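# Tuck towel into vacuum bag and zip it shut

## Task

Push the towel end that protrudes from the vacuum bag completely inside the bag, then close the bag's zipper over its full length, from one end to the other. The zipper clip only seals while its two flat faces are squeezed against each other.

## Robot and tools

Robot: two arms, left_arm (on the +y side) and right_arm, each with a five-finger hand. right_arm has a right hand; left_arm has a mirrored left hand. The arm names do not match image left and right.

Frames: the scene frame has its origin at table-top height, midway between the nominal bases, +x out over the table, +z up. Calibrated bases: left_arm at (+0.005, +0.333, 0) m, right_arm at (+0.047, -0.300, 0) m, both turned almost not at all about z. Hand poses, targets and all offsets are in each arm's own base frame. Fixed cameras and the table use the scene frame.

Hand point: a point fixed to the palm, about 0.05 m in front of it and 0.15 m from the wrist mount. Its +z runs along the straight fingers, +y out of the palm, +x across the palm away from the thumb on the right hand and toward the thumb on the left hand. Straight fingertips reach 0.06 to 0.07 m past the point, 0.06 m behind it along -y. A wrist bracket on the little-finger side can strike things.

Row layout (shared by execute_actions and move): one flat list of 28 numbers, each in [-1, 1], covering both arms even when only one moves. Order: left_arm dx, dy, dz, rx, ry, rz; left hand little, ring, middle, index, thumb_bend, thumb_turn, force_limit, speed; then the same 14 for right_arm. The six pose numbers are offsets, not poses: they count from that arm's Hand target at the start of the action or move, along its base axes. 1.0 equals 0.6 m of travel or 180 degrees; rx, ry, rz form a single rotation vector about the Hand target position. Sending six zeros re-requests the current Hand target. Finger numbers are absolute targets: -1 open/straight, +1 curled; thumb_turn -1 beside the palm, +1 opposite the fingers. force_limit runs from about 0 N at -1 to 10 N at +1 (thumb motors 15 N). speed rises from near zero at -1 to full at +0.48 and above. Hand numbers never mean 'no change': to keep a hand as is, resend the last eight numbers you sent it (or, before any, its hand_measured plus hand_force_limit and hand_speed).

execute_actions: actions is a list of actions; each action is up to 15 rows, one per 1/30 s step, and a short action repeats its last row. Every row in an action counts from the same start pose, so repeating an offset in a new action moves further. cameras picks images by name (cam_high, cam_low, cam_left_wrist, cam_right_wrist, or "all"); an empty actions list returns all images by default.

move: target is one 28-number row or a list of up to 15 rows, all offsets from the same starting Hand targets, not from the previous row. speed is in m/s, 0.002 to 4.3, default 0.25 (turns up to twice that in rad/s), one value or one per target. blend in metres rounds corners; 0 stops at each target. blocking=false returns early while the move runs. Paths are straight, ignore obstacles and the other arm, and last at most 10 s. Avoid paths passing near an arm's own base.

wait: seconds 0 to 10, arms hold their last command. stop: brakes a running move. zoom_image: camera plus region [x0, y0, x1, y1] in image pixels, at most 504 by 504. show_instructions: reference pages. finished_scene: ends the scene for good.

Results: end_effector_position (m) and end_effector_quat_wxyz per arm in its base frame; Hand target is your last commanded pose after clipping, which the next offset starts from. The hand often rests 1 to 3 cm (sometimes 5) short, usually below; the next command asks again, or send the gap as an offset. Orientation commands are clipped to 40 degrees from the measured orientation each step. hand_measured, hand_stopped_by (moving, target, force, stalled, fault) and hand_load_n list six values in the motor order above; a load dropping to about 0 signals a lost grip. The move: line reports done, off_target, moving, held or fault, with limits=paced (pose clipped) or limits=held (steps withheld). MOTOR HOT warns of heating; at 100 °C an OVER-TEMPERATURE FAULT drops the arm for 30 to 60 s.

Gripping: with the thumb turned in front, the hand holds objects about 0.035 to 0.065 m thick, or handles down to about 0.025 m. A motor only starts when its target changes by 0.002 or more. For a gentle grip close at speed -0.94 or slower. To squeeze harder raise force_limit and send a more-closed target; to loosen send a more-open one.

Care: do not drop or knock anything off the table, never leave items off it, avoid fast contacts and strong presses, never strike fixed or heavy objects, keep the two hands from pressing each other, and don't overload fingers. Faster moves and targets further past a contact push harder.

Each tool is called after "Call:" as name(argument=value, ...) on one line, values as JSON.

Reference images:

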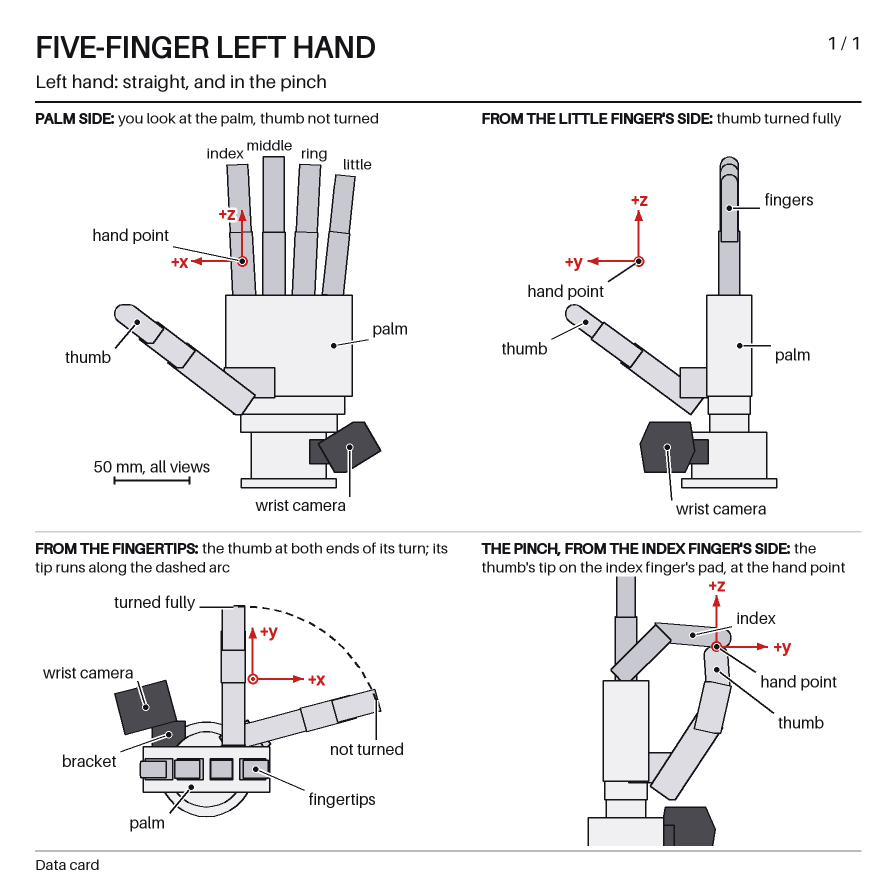

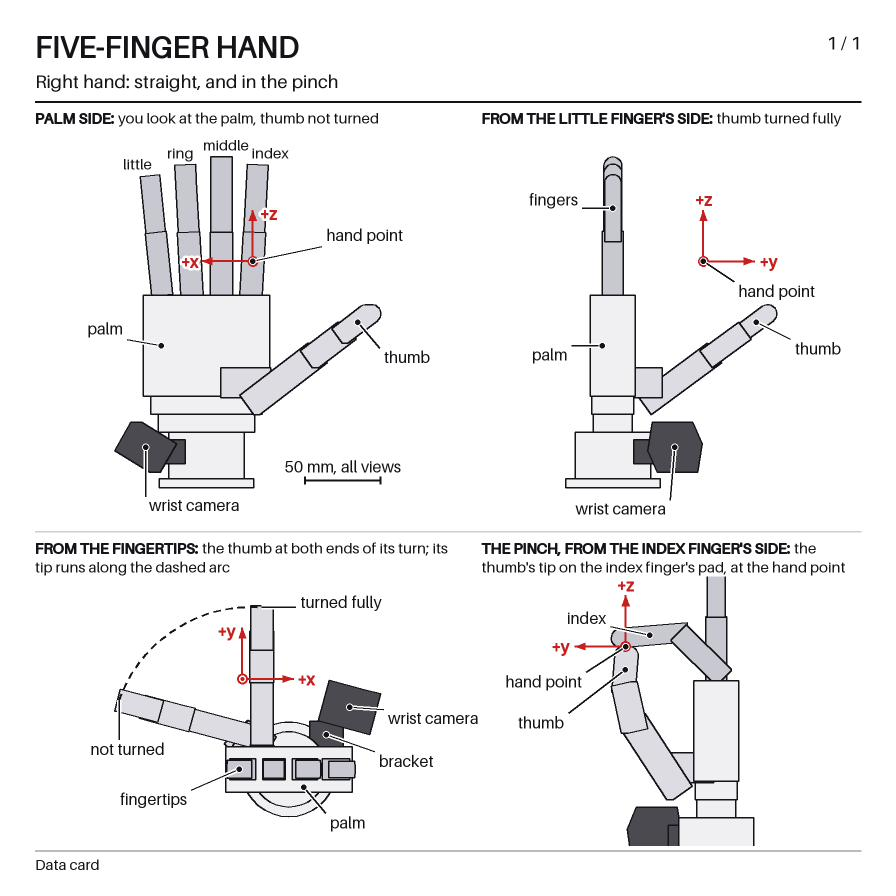

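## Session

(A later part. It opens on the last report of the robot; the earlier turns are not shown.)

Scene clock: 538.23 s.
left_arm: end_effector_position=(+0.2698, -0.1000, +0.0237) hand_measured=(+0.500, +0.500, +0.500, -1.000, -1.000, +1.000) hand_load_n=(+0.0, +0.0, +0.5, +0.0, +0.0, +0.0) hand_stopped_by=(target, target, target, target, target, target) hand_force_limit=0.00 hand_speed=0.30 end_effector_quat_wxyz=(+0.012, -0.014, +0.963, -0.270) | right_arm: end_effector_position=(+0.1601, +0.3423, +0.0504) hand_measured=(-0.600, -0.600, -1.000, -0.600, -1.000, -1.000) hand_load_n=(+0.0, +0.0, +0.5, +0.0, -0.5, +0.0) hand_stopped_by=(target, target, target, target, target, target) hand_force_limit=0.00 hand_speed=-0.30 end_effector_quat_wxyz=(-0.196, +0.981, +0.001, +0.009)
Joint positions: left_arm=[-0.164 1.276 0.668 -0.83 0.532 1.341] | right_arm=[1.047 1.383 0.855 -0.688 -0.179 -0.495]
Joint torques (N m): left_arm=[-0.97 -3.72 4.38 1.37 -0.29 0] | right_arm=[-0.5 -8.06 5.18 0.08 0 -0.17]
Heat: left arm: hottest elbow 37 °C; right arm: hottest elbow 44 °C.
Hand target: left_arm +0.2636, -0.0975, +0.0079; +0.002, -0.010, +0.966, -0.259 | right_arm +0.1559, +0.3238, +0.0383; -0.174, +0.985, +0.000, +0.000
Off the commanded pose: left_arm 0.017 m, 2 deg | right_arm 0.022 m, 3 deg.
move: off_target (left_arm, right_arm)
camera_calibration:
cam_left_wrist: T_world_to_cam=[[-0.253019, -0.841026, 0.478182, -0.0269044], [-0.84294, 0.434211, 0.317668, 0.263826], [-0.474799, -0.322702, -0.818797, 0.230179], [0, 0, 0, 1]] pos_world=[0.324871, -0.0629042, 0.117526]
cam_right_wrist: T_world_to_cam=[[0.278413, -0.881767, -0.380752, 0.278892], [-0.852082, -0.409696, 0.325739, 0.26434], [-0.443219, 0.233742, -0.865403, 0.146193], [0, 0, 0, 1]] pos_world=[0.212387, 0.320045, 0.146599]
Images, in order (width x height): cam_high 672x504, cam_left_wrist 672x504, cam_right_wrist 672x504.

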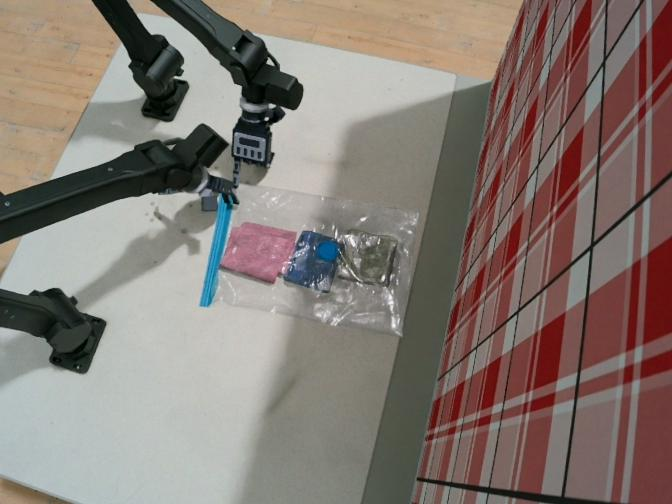

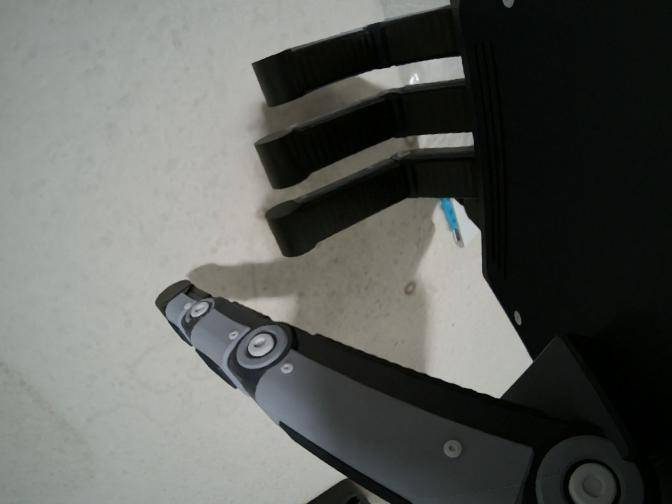

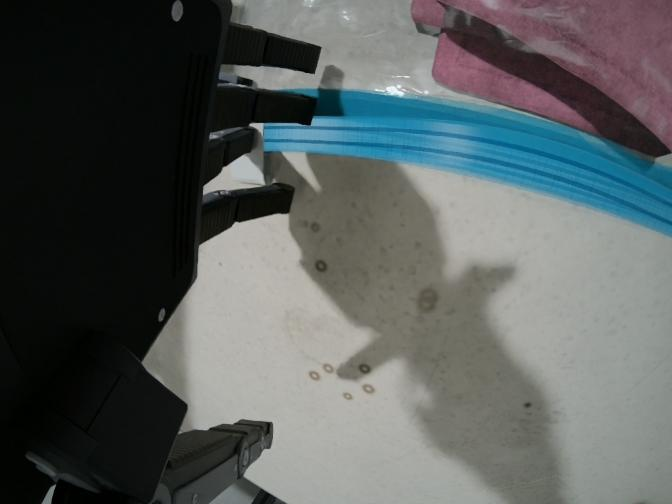

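Call:
zoom_image(camera="cam_left_wrist", region=[400, 160, 500, 280])

Call:
zoom_image(camera="cam_high", region=[160, 140, 300, 320])

Call:
zoom_image(camera="cam_right_wrist", region=[180, 50, 360, 230])

Scaled by 4.200 from the camera's 672x504 image, which has a finer 960x720 frame.

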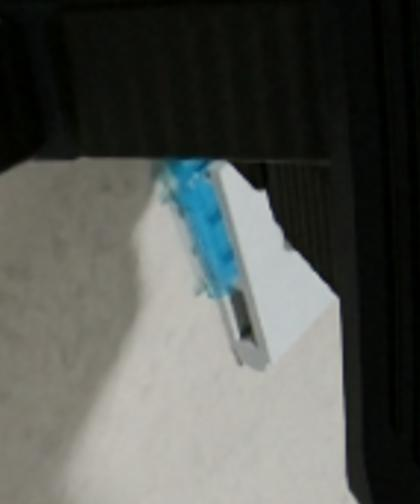

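Scaled by 2.800 from the camera's 672x504 image, which has a finer 960x720 frame.

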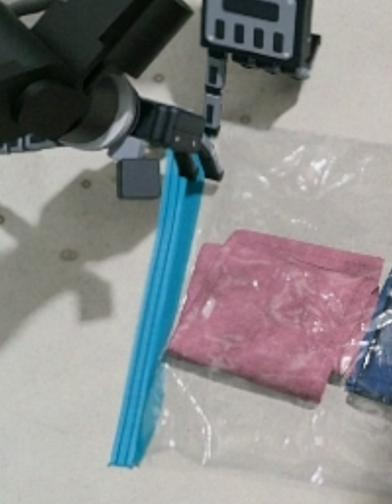

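Scaled by 2.800 from the camera's 672x504 image, which has a finer 960x720 frame.

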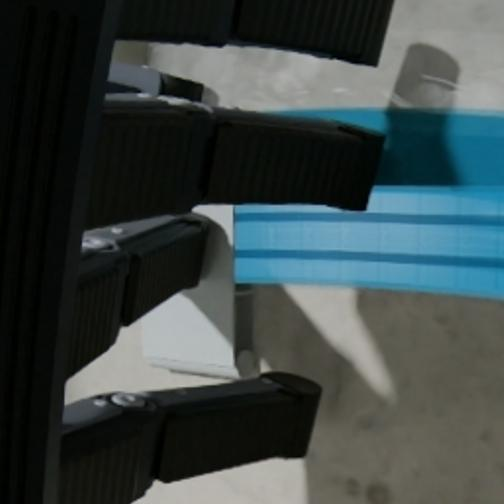

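Call:
move(target=[0, 0, -0.008, 0, 0, 0, 0.5, 0.5, 0.5, -1, -1, 1, 0, 0.3, 0, -0.02, 0.008, 0, 0, 0, -0.6, -0.6, -1, -0.6, -1, -1, 0, -0.3], speed=0.03, cameras=["cam_high", "cam_left_wrist", "cam_right_wrist"])

Call:
zoom_image(camera="cam_left_wrist", region=[400, 160, 500, 280])

Call:
zoom_image(camera="cam_high", region=[160, 140, 300, 320])

Scene clock: 554.20 s.
left_arm: end_effector_position=(+0.2701, -0.1011, +0.0229) hand_measured=(+0.500, +0.500, +0.500, -1.000, -1.000, +1.000) hand_load_n=(+0.0, +0.0, +0.5, +0.5, +0.0, +0.0) hand_stopped_by=(target, target, target, target, target, target) hand_force_limit=0.00 hand_speed=0.30 end_effector_quat_wxyz=(+0.013, -0.013, +0.962, -0.273) | right_arm: end_effector_position=(+0.1615, +0.3286, +0.0517) hand_measured=(-0.600, -0.600, -1.000, -0.600, -1.000, -1.000) hand_load_n=(+0.0, +0.0, +0.5, +0.0, +0.0, +0.0) hand_stopped_by=(target, target, target, target, target, target) hand_force_limit=0.00 hand_speed=-0.30 end_effector_quat_wxyz=(-0.194, +0.981, +0.000, +0.010)
Joint positions: left_arm=[-0.164 1.276 0.665 -0.822 0.537 1.341] | right_arm=[1.027 1.354 0.831 -0.7 -0.181 -0.513]
Joint torques (N m): left_arm=[-0.97 -3.02 4.15 1.66 -0.47 0.01] | right_arm=[-0.32 -7.94 5.53 -0.18 -0.15 -0.14]
Heat: left arm: hottest elbow 35 °C; right arm: hottest elbow 42 °C.
Hand target: left_arm +0.2637, -0.0975, +0.0032; +0.002, -0.010, +0.966, -0.259 | right_arm +0.1558, +0.3119, +0.0430; -0.174, +0.985, +0.000, +0.000
Off the commanded pose: left_arm 0.021 m, 2 deg | right_arm 0.020 m, 3 deg.
move: off_target (left_arm, right_arm)
camera_calibration:
cam_left_wrist: T_world_to_cam=[[-0.255415, -0.837962, 0.482267, -0.0264661], [-0.843732, 0.436754, 0.31203, 0.265279], [-0.472102, -0.327207, -0.818569, 0.228129], [0, 0, 0, 1]] pos_world=[0.324764, -0.0633939, 0.116728]
cam_right_wrist: T_world_to_cam=[[0.277008, -0.884137, -0.376256, 0.267725], [-0.853898, -0.406066, 0.325528, 0.258581], [-0.440596, 0.23111, -0.867446, 0.151745], [0, 0, 0, 1]] pos_world=[0.213498, 0.306636, 0.148188]
Images, in order (width x height): cam_high 672x504, cam_left_wrist 672x504, cam_right_wrist 672x504.

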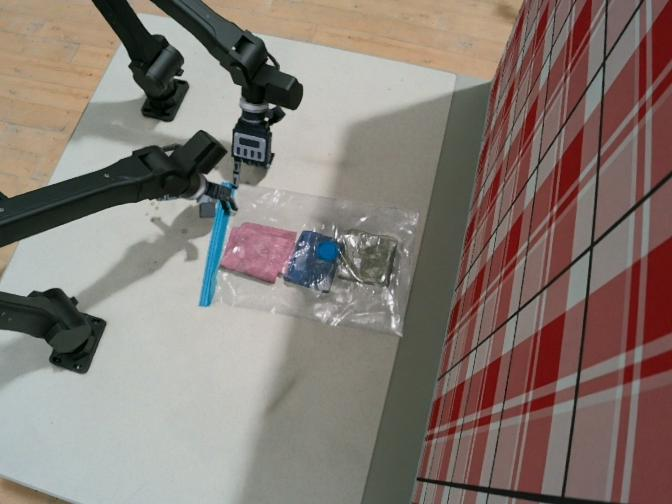

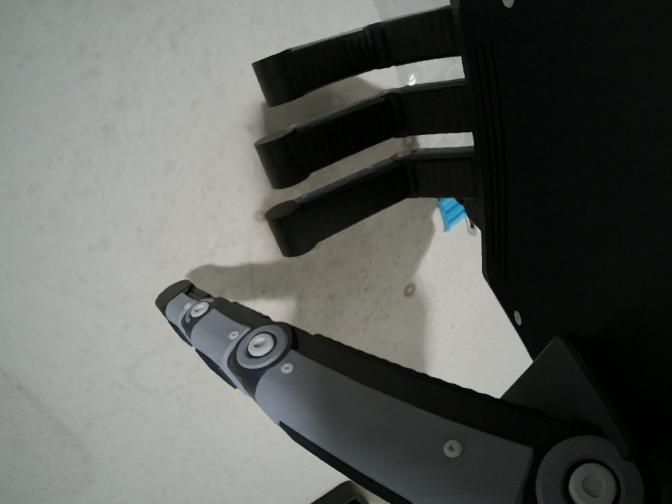

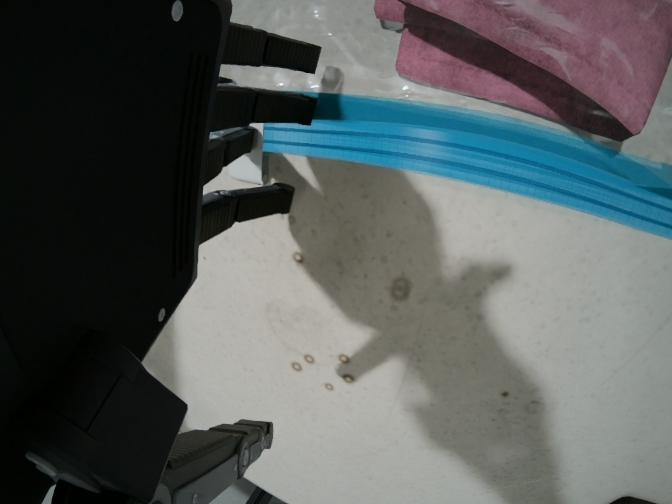

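Scaled by 4.200 from the camera's 672x504 image, which has a finer 960x720 frame.

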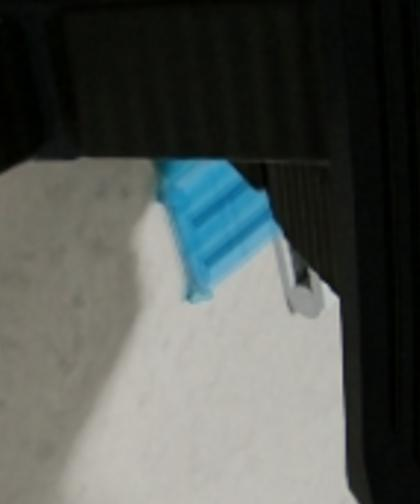

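Scaled by 2.800 from the camera's 672x504 image, which has a finer 960x720 frame.

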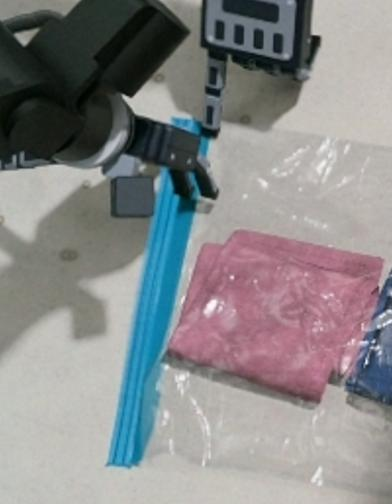

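Call:
zoom_image(camera="cam_high", region=[180, 170, 320, 310])

Call:
zoom_image(camera="cam_right_wrist", region=[200, 60, 440, 240])

Scaled by 3.600 from the camera's 672x504 image, which has a finer 960x720 frame.

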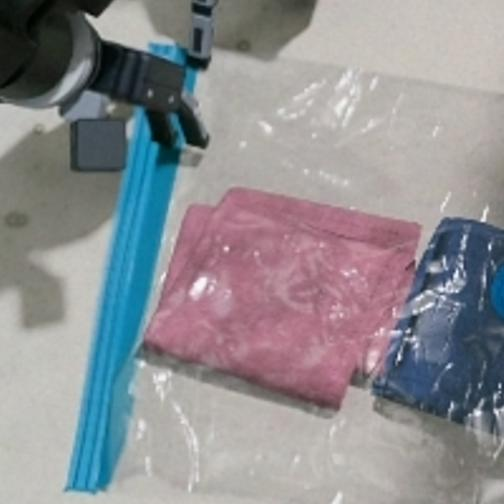

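Scaled by 2.100 from the camera's 672x504 image, which has a finer 960x720 frame.

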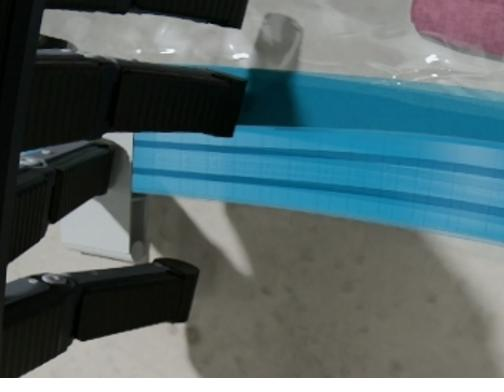

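Call:
move(target=[0, 0, 0, 0, 0, 0, 0.5, 0.5, 0.5, -1, -1, 1, 0, 0.3, 0.007, -0.05, 0, 0, 0, 0, -0.6, -0.6, -1, -0.6, -1, -1, 0, -0.3], speed=0.04, cameras=["cam_high", "cam_left_wrist", "cam_right_wrist"])

Call:
zoom_image(camera="cam_left_wrist", region=[400, 160, 500, 280])

Call:
zoom_image(camera="cam_high", region=[180, 170, 320, 310])

Call:
zoom_image(camera="cam_right_wrist", region=[200, 60, 440, 240])

Scene clock: 574.63 s.
left_arm: end_effector_position=(+0.2701, -0.1011, +0.0229) hand_measured=(+0.500, +0.500, +0.500, -1.000, -1.000, +1.000) hand_load_n=(+0.0, +0.0, +0.0, +0.5, +0.0, +0.0) hand_stopped_by=(target, target, target, target, target, target) hand_force_limit=0.00 hand_speed=0.30 end_effector_quat_wxyz=(+0.013, -0.013, +0.962, -0.273) | right_arm: end_effector_position=(+0.1647, +0.2978, +0.0516) hand_measured=(-0.600, -0.600, -1.000, -0.600, -1.000, -1.000) hand_load_n=(+0.0, +0.0, +0.0, +0.0, +0.0, -0.5) hand_stopped_by=(target, target, target, target, target, target) hand_force_limit=0.00 hand_speed=-0.30 end_effector_quat_wxyz=(-0.193, +0.981, +0.002, +0.009)
Joint positions: left_arm=[-0.164 1.276 0.665 -0.822 0.537 1.341] | right_arm=[0.971 1.292 0.775 -0.719 -0.202 -0.569]
Joint torques (N m): left_arm=[-0.91 -3.08 4.12 1.66 -0.48 0] | right_arm=[-0.56 -6.95 5.64 -0.1 -0.02 -0.16]
Heat: left arm: hottest elbow 34 °C; right arm: hottest elbow 41 °C.
Hand target: left_arm +0.2637, -0.0975, +0.0032; +0.002, -0.010, +0.966, -0.259 | right_arm +0.1600, +0.2820, +0.0431; -0.174, +0.985, +0.001, +0.000
Off the commanded pose: left_arm 0.021 m, 2 deg | right_arm 0.019 m, 2 deg.
move: off_target (left_arm, right_arm)
camera_calibration:
cam_left_wrist: T_world_to_cam=[[-0.255415, -0.837962, 0.482267, -0.0264661], [-0.843732, 0.436754, 0.31203, 0.265279], [-0.472102, -0.327207, -0.818569, 0.228129], [0, 0, 0, 1]] pos_world=[0.324764, -0.0633939, 0.116728]
cam_right_wrist: T_world_to_cam=[[0.278905, -0.883935, -0.375328, 0.239105], [-0.851918, -0.408128, 0.328127, 0.248992], [-0.443225, 0.228233, -0.866869, 0.161439], [0, 0, 0, 1]] pos_world=[0.216987, 0.276128, 0.147988]
Images, in order (width x height): cam_high 672x504, cam_left_wrist 672x504, cam_right_wrist 672x504.

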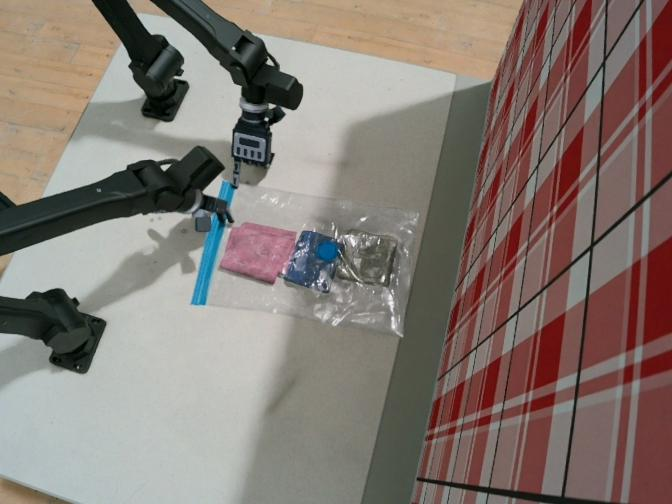

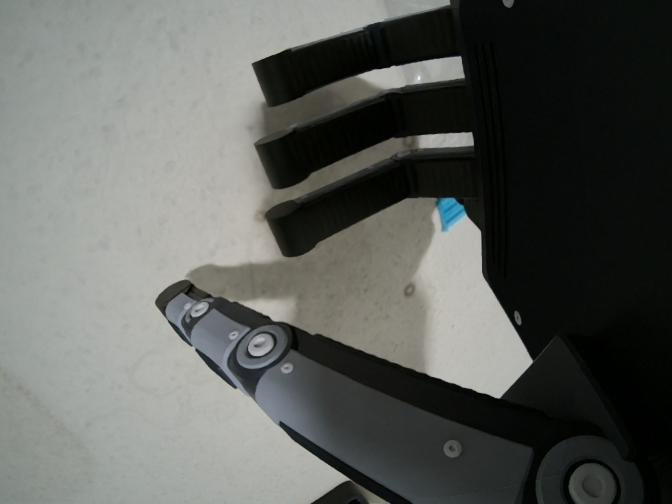

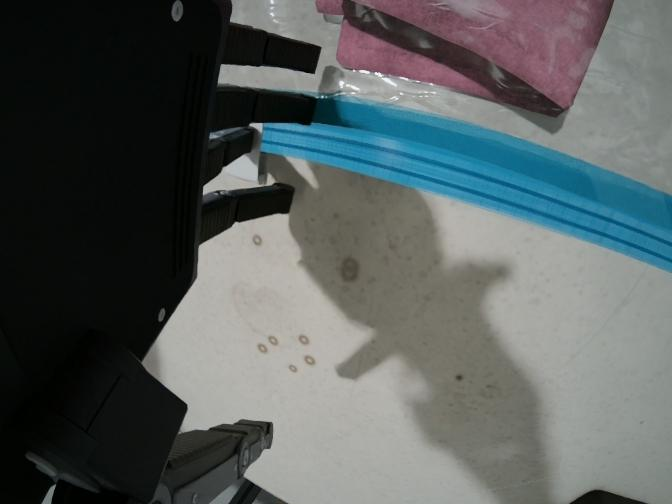

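Scaled by 4.200 from the camera's 672x504 image, which has a finer 960x720 frame.

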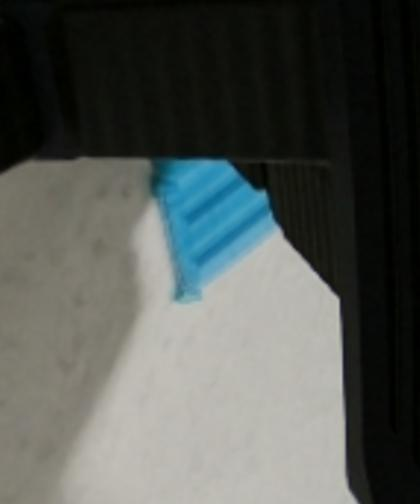

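Scaled by 3.600 from the camera's 672x504 image, which has a finer 960x720 frame.

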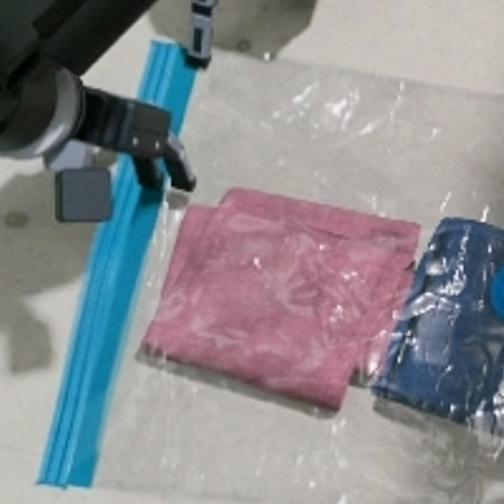

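Scaled by 2.100 from the camera's 672x504 image, which has a finer 960x720 frame.

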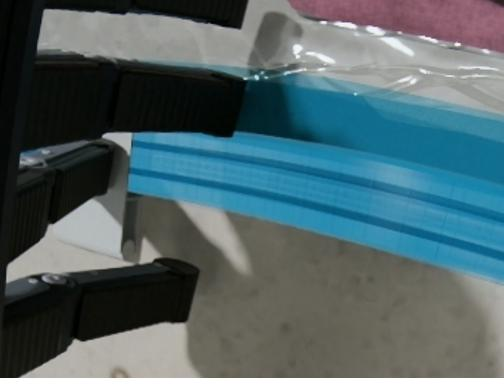

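Call:
move(target=[0, 0, 0, 0, 0, 0, 0.5, 0.5, 0.5, -1, -1, 1, 0, 0.3, 0.009, -0.083, 0, 0, 0, 0, -0.6, -0.6, -1, -0.6, -1, -1, 0, -0.3], speed=0.05, cameras=["cam_high", "cam_left_wrist", "cam_right_wrist"])

Call:
zoom_image(camera="cam_high", region=[180, 170, 320, 310])

Call:
zoom_image(camera="cam_right_wrist", region=[200, 60, 440, 240])

Scene clock: 582.90 s.
left_arm: end_effector_position=(+0.2701, -0.1011, +0.0229) hand_measured=(+0.500, +0.500, +0.500, -1.000, -1.000, +1.000) hand_load_n=(+0.0, +0.0, +0.0, +0.5, +0.0, +0.0) hand_stopped_by=(target, target, target, target, target, target) hand_force_limit=0.00 hand_speed=0.30 end_effector_quat_wxyz=(+0.013, -0.013, +0.962, -0.273) | right_arm: end_effector_position=(+0.1710, +0.2468, +0.0514) hand_measured=(-0.600, -0.600, -1.000, -0.600, -1.000, -1.000) hand_load_n=(+0.0, +0.0, +0.5, +0.0, +0.0, +0.0) hand_stopped_by=(target, target, target, target, target, target) hand_force_limit=0.00 hand_speed=-0.30 end_effector_quat_wxyz=(-0.192, +0.981, +0.002, +0.009)
Joint positions: left_arm=[-0.164 1.276 0.665 -0.822 0.537 1.341] | right_arm=[0.86 1.192 0.694 -0.763 -0.235 -0.678]
Joint torques (N m): left_arm=[-0.91 -3.14 4.14 1.68 -0.48 0.01] | right_arm=[-0.56 -5.54 5.72 -0.05 0.08 -0.17]
Heat: left arm: hottest elbow 34 °C; right arm: hottest elbow 41 °C.
Hand target: left_arm +0.2637, -0.0975, +0.0032; +0.002, -0.010, +0.966, -0.259 | right_arm +0.1654, +0.2321, +0.0431; -0.174, +0.985, +0.000, +0.000
Off the commanded pose: left_arm 0.021 m, 2 deg | right_arm 0.018 m, 2 deg.
move: off_target (left_arm, right_arm)
camera_calibration:
cam_left_wrist: T_world_to_cam=[[-0.255415, -0.837962, 0.482267, -0.0264661], [-0.843732, 0.436754, 0.31203, 0.265279], [-0.472102, -0.327207, -0.818569, 0.228129], [0, 0, 0, 1]] pos_world=[0.324764, -0.0633939, 0.116728]
cam_right_wrist: T_world_to_cam=[[0.279749, -0.884645, -0.373019, 0.192144], [-0.851844, -0.407922, 0.328574, 0.233484], [-0.442835, 0.225836, -0.867696, 0.176244], [0, 0, 0, 1]] pos_world=[0.223187, 0.225421, 0.147883]
Images, in order (width x height): cam_high 672x504, cam_left_wrist 672x504, cam_right_wrist 672x504.

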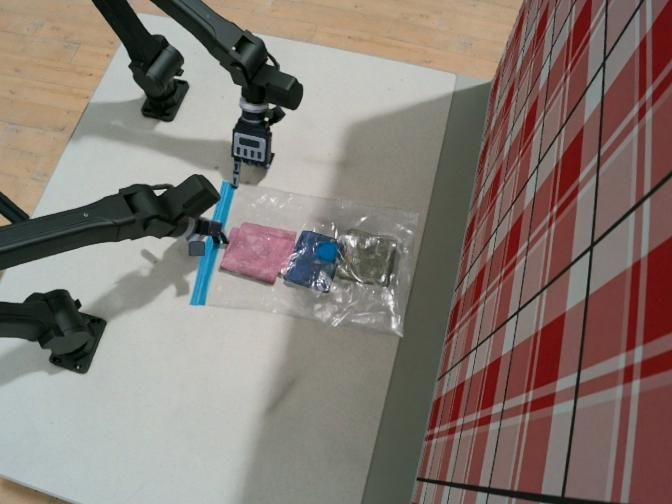

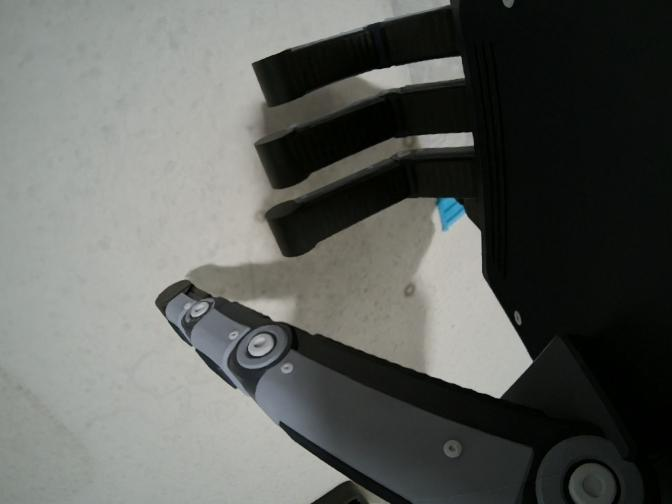

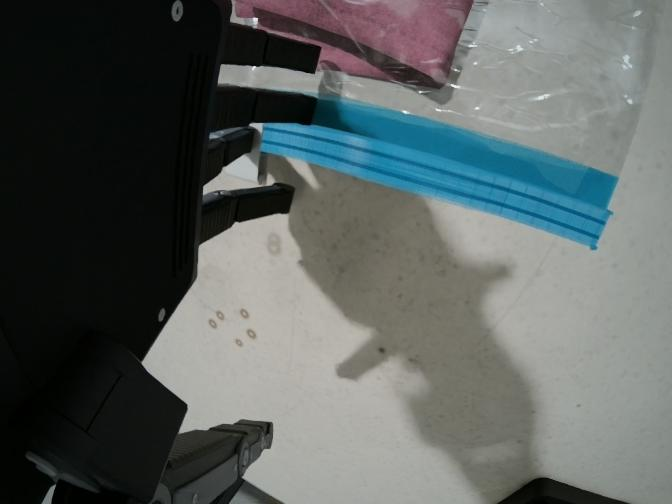

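Scaled by 3.600 from the camera's 672x504 image, which has a finer 960x720 frame.

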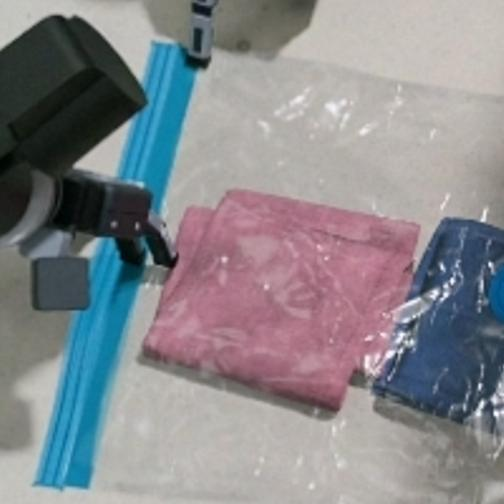

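Scaled by 2.100 from the camera's 672x504 image, which has a finer 960x720 frame.

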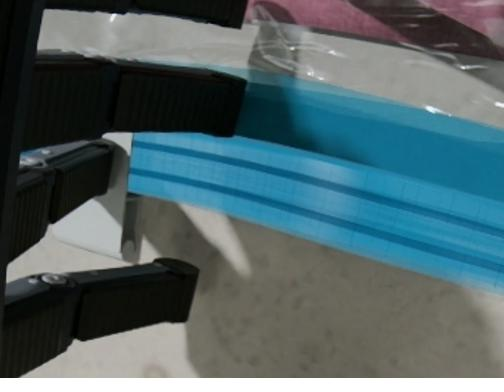

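Call:
zoom_image(camera="cam_high", region=[200, 170, 260, 240])

Call:
zoom_image(camera="cam_high", region=[180, 245, 240, 315])

Scaled by 7.200 from the camera's 672x504 image, which has a finer 960x720 frame.

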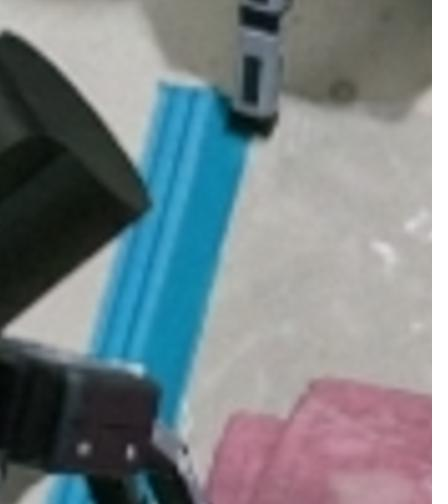

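Scaled by 7.200 from the camera's 672x504 image, which has a finer 960x720 frame.

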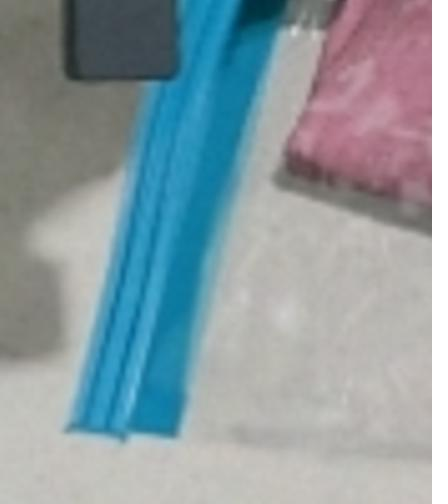

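Call:
zoom_image(camera="cam_right_wrist", region=[500, 130, 640, 270])

Call:
zoom_image(camera="cam_left_wrist", region=[420, 180, 480, 240])

Scaled by 3.600 from the camera's 672x504 image, which has a finer 960x720 frame.

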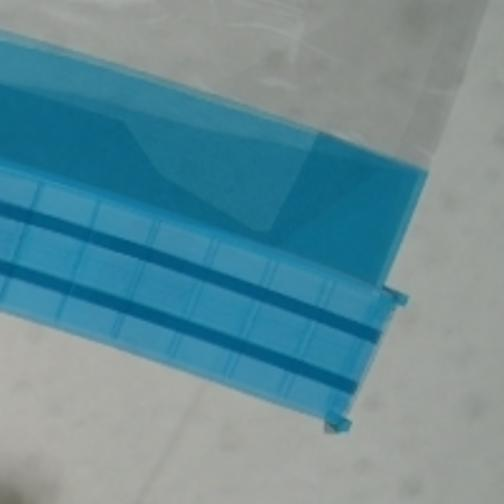

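Scaled by 8.400 from the camera's 672x504 image, which has a finer 960x720 frame.

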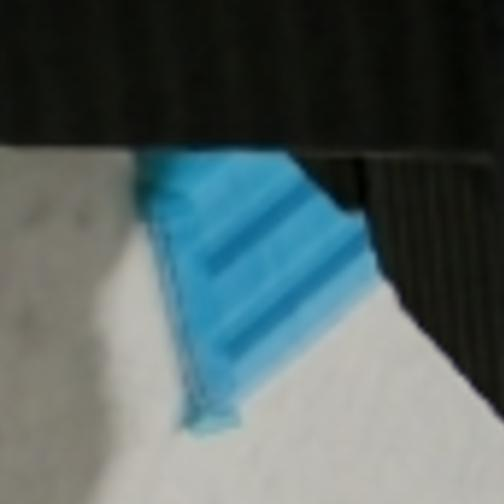

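Call:
move(target=[0, 0, 0, 0, 0, 0, 0.5, 0.5, 0.5, -1, -1, 1, 0, 0.3, 0.008, -0.083, 0, 0, 0, 0, -0.6, -0.6, -1, -0.6, -1, -1, 0, -0.3], speed=0.06, cameras=["cam_high", "cam_left_wrist", "cam_right_wrist"])

Call:
zoom_image(camera="cam_high", region=[180, 170, 320, 310])

Call:
zoom_image(camera="cam_right_wrist", region=[200, 60, 440, 240])

Scene clock: 591.53 s.
left_arm: end_effector_position=(+0.2701, -0.1011, +0.0229) hand_measured=(+0.500, +0.500, +0.500, -1.000, -1.000, +1.000) hand_load_n=(+0.0, +0.0, +0.0, +0.5, +0.0, +0.0) hand_stopped_by=(target, target, target, target, target, target) hand_force_limit=0.00 hand_speed=0.30 end_effector_quat_wxyz=(+0.013, -0.013, +0.962, -0.273) | right_arm: end_effector_position=(+0.1771, +0.1961, +0.0514) hand_measured=(-0.600, -0.600, -1.000, -0.600, -1.000, -1.000) hand_load_n=(+0.0, +0.0, +0.5, +0.0, +0.0, +0.0) hand_stopped_by=(target, target, target, target, target, target) hand_force_limit=0.00 hand_speed=-0.30 end_effector_quat_wxyz=(-0.191, +0.981, +0.003, +0.010)
Joint positions: left_arm=[-0.164 1.276 0.665 -0.822 0.537 1.341] | right_arm=[0.723 1.099 0.629 -0.825 -0.272 -0.816]
Joint torques (N m): left_arm=[-0.91 -3.19 4.15 1.69 -0.48 0] | right_arm=[-0.67 -4.13 5.79 -0.09 0.17 -0.18]
Heat: left arm: hottest elbow 34 °C; right arm: hottest elbow 40 °C.
Hand target: left_arm +0.2637, -0.0975, +0.0032; +0.002, -0.010, +0.966, -0.259 | right_arm +0.1703, +0.1823, +0.0431; -0.174, +0.985, +0.000, +0.000
Off the commanded pose: left_arm 0.021 m, 2 deg | right_arm 0.017 m, 2 deg.
move: off_target (left_arm, right_arm)
camera_calibration:
cam_left_wrist: T_world_to_cam=[[-0.255415, -0.837962, 0.482267, -0.0264661], [-0.843732, 0.436754, 0.31203, 0.265279], [-0.472102, -0.327207, -0.818569, 0.228129], [0, 0, 0, 1]] pos_world=[0.324764, -0.0633939, 0.116728]
cam_right_wrist: T_world_to_cam=[[0.282002, -0.884812, -0.370921, 0.145204], [-0.852301, -0.408554, 0.326598, 0.218313], [-0.440519, 0.224035, -0.869339, 0.190396], [0, 0, 0, 1]] pos_world=[0.228993, 0.175015, 0.148077]
Images, in order (width x height): cam_high 672x504, cam_left_wrist 672x504, cam_right_wrist 672x504.

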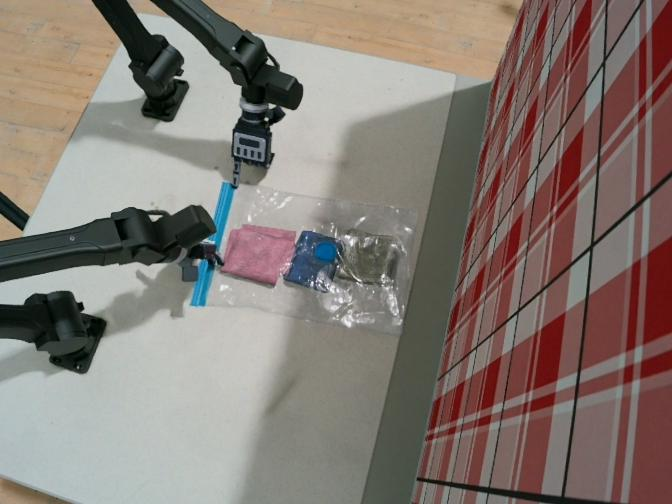

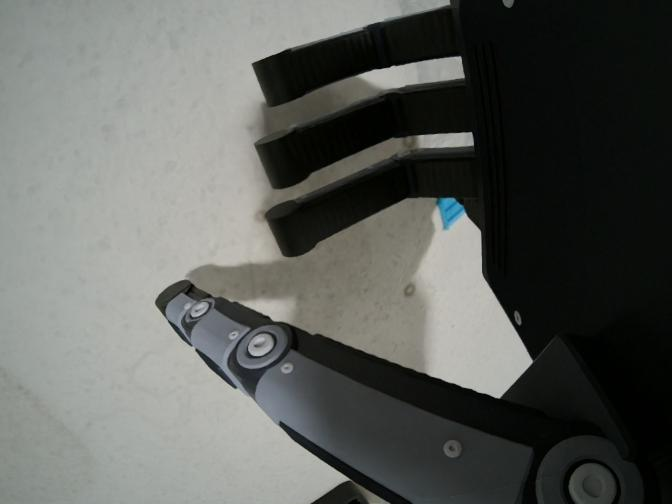

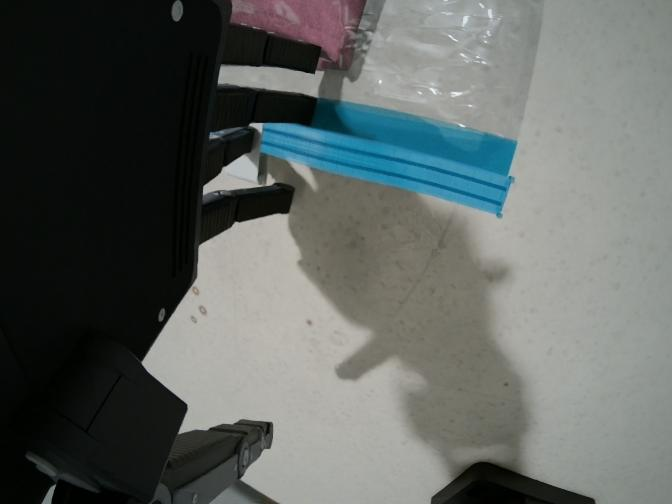

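Scaled by 3.600 from the camera's 672x504 image, which has a finer 960x720 frame.

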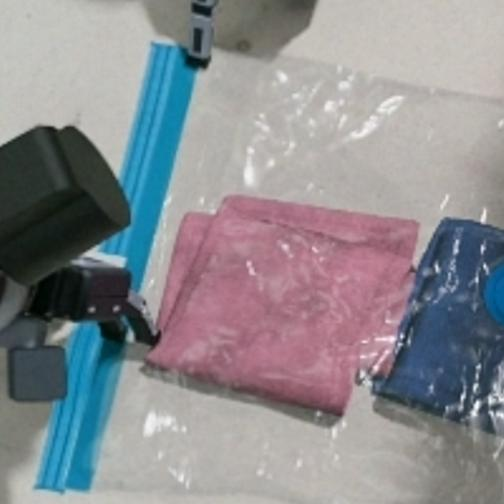

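Scaled by 2.100 from the camera's 672x504 image, which has a finer 960x720 frame.

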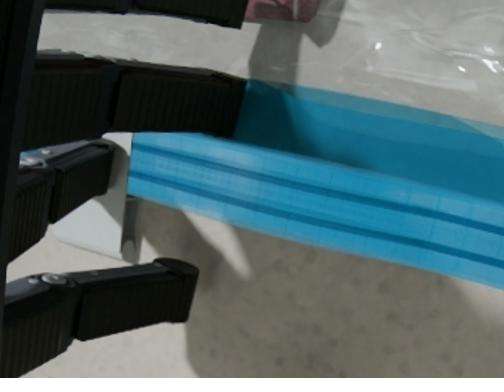

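Call:
move(target=[0, 0, 0, 0, 0, 0, 0.5, 0.5, 0.5, -1, -1, 1, 0, 0.3, 0.008, -0.083, 0, 0, 0, 0, -0.6, -0.6, -1, -0.6, -1, -1, 0, -0.3], speed=0.06, cameras=["cam_high", "cam_left_wrist", "cam_right_wrist"])

Call:
zoom_image(camera="cam_high", region=[180, 170, 320, 310])

Call:
zoom_image(camera="cam_right_wrist", region=[200, 60, 440, 240])

Scene clock: 596.27 s.
left_arm: end_effector_position=(+0.2701, -0.1011, +0.0229) hand_measured=(+0.500, +0.500, +0.500, -1.000, -1.000, +1.000) hand_load_n=(+0.0, +0.0, +0.0, +0.5, +0.0, +0.0) hand_stopped_by=(target, target, target, target, target, target) hand_force_limit=0.00 hand_speed=0.30 end_effector_quat_wxyz=(+0.013, -0.013, +0.962, -0.273) | right_arm: end_effector_position=(+0.1835, +0.1447, +0.0514) hand_measured=(-0.600, -0.600, -1.000, -0.600, -1.000, -1.000) hand_load_n=(+0.0, +0.0, +0.5, +0.0, +0.0, +0.0) hand_stopped_by=(target, target, target, target, target, target) hand_force_limit=0.00 hand_speed=-0.30 end_effector_quat_wxyz=(-0.190, +0.982, +0.003, +0.012)
Joint positions: left_arm=[-0.164 1.276 0.665 -0.822 0.537 1.341] | right_arm=[0.551 1.025 0.585 -0.904 -0.311 -0.99]
Joint torques (N m): left_arm=[-0.85 -3.19 4.14 1.63 -0.48 0.01] | right_arm=[-0.62 -3.14 5.75 -0.08 0.24 -0.13]
Heat: left arm: hottest elbow 34 °C; right arm: hottest elbow 40 °C.
Hand target: left_arm +0.2637, -0.0975, +0.0032; +0.002, -0.010, +0.966, -0.259 | right_arm +0.1750, +0.1324, +0.0430; -0.174, +0.985, +0.000, +0.000
Off the commanded pose: left_arm 0.021 m, 2 deg | right_arm 0.017 m, 2 deg.
move: off_target (left_arm, right_arm)
camera_calibration:
cam_left_wrist: T_world_to_cam=[[-0.255415, -0.837962, 0.482267, -0.0264661], [-0.843732, 0.436754, 0.31203, 0.265279], [-0.472102, -0.327207, -0.818569, 0.228129], [0, 0, 0, 1]] pos_world=[0.324764, -0.0633939, 0.116728]
cam_right_wrist: T_world_to_cam=[[0.282365, -0.886225, -0.367255, 0.0977889], [-0.853409, -0.406906, 0.325762, 0.202715], [-0.438137, 0.221434, -0.871208, 0.204764], [0, 0, 0, 1]] pos_world=[0.235101, 0.123807, 0.148269]
Images, in order (width x height): cam_high 672x504, cam_left_wrist 672x504, cam_right_wrist 672x504.

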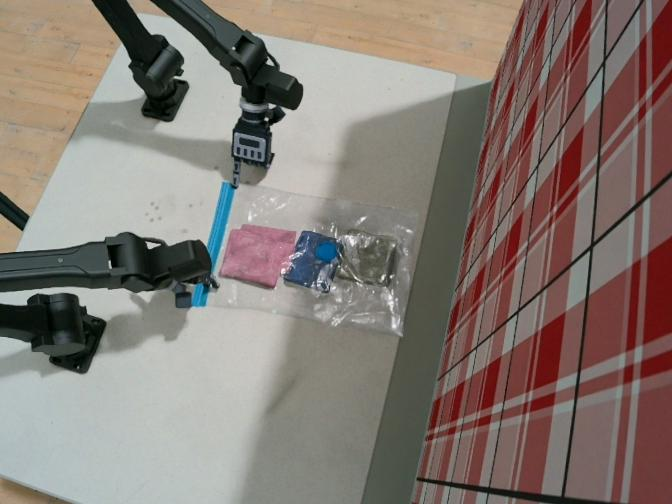

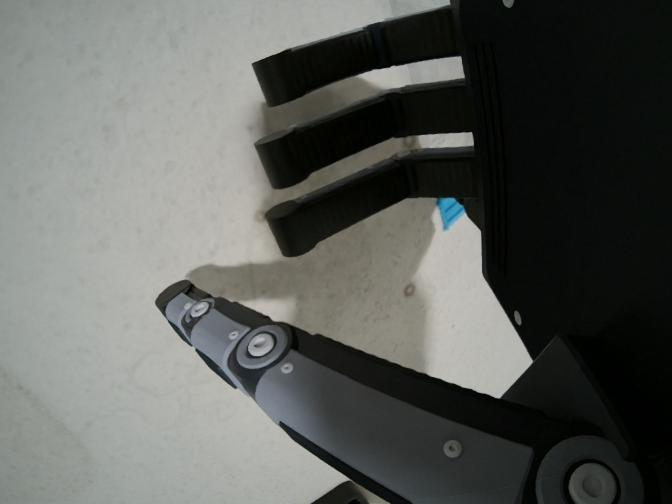

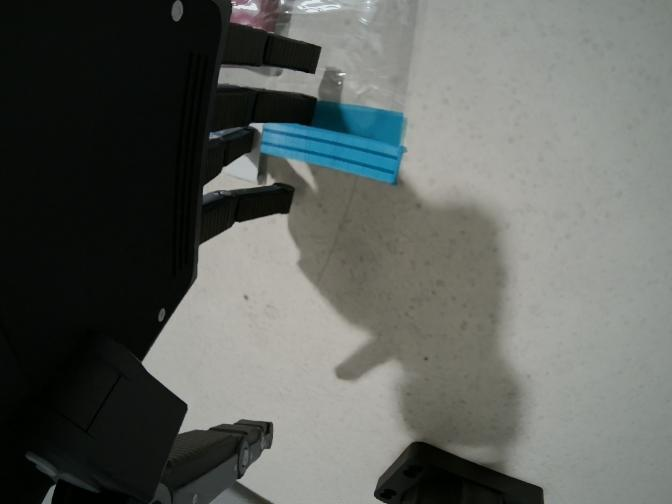

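Scaled by 3.600 from the camera's 672x504 image, which has a finer 960x720 frame.

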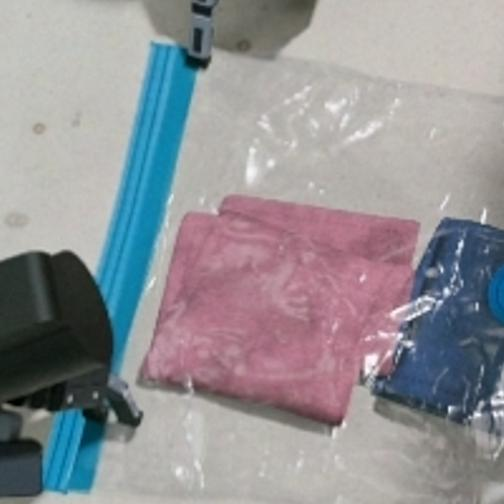

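Scaled by 2.100 from the camera's 672x504 image, which has a finer 960x720 frame.

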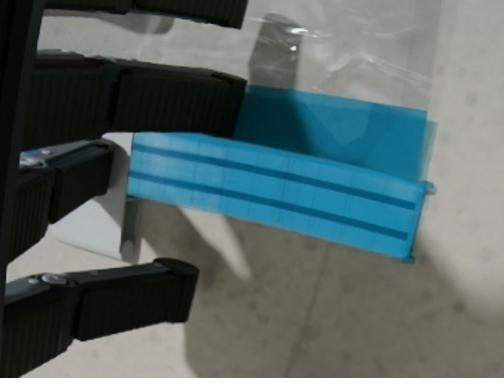

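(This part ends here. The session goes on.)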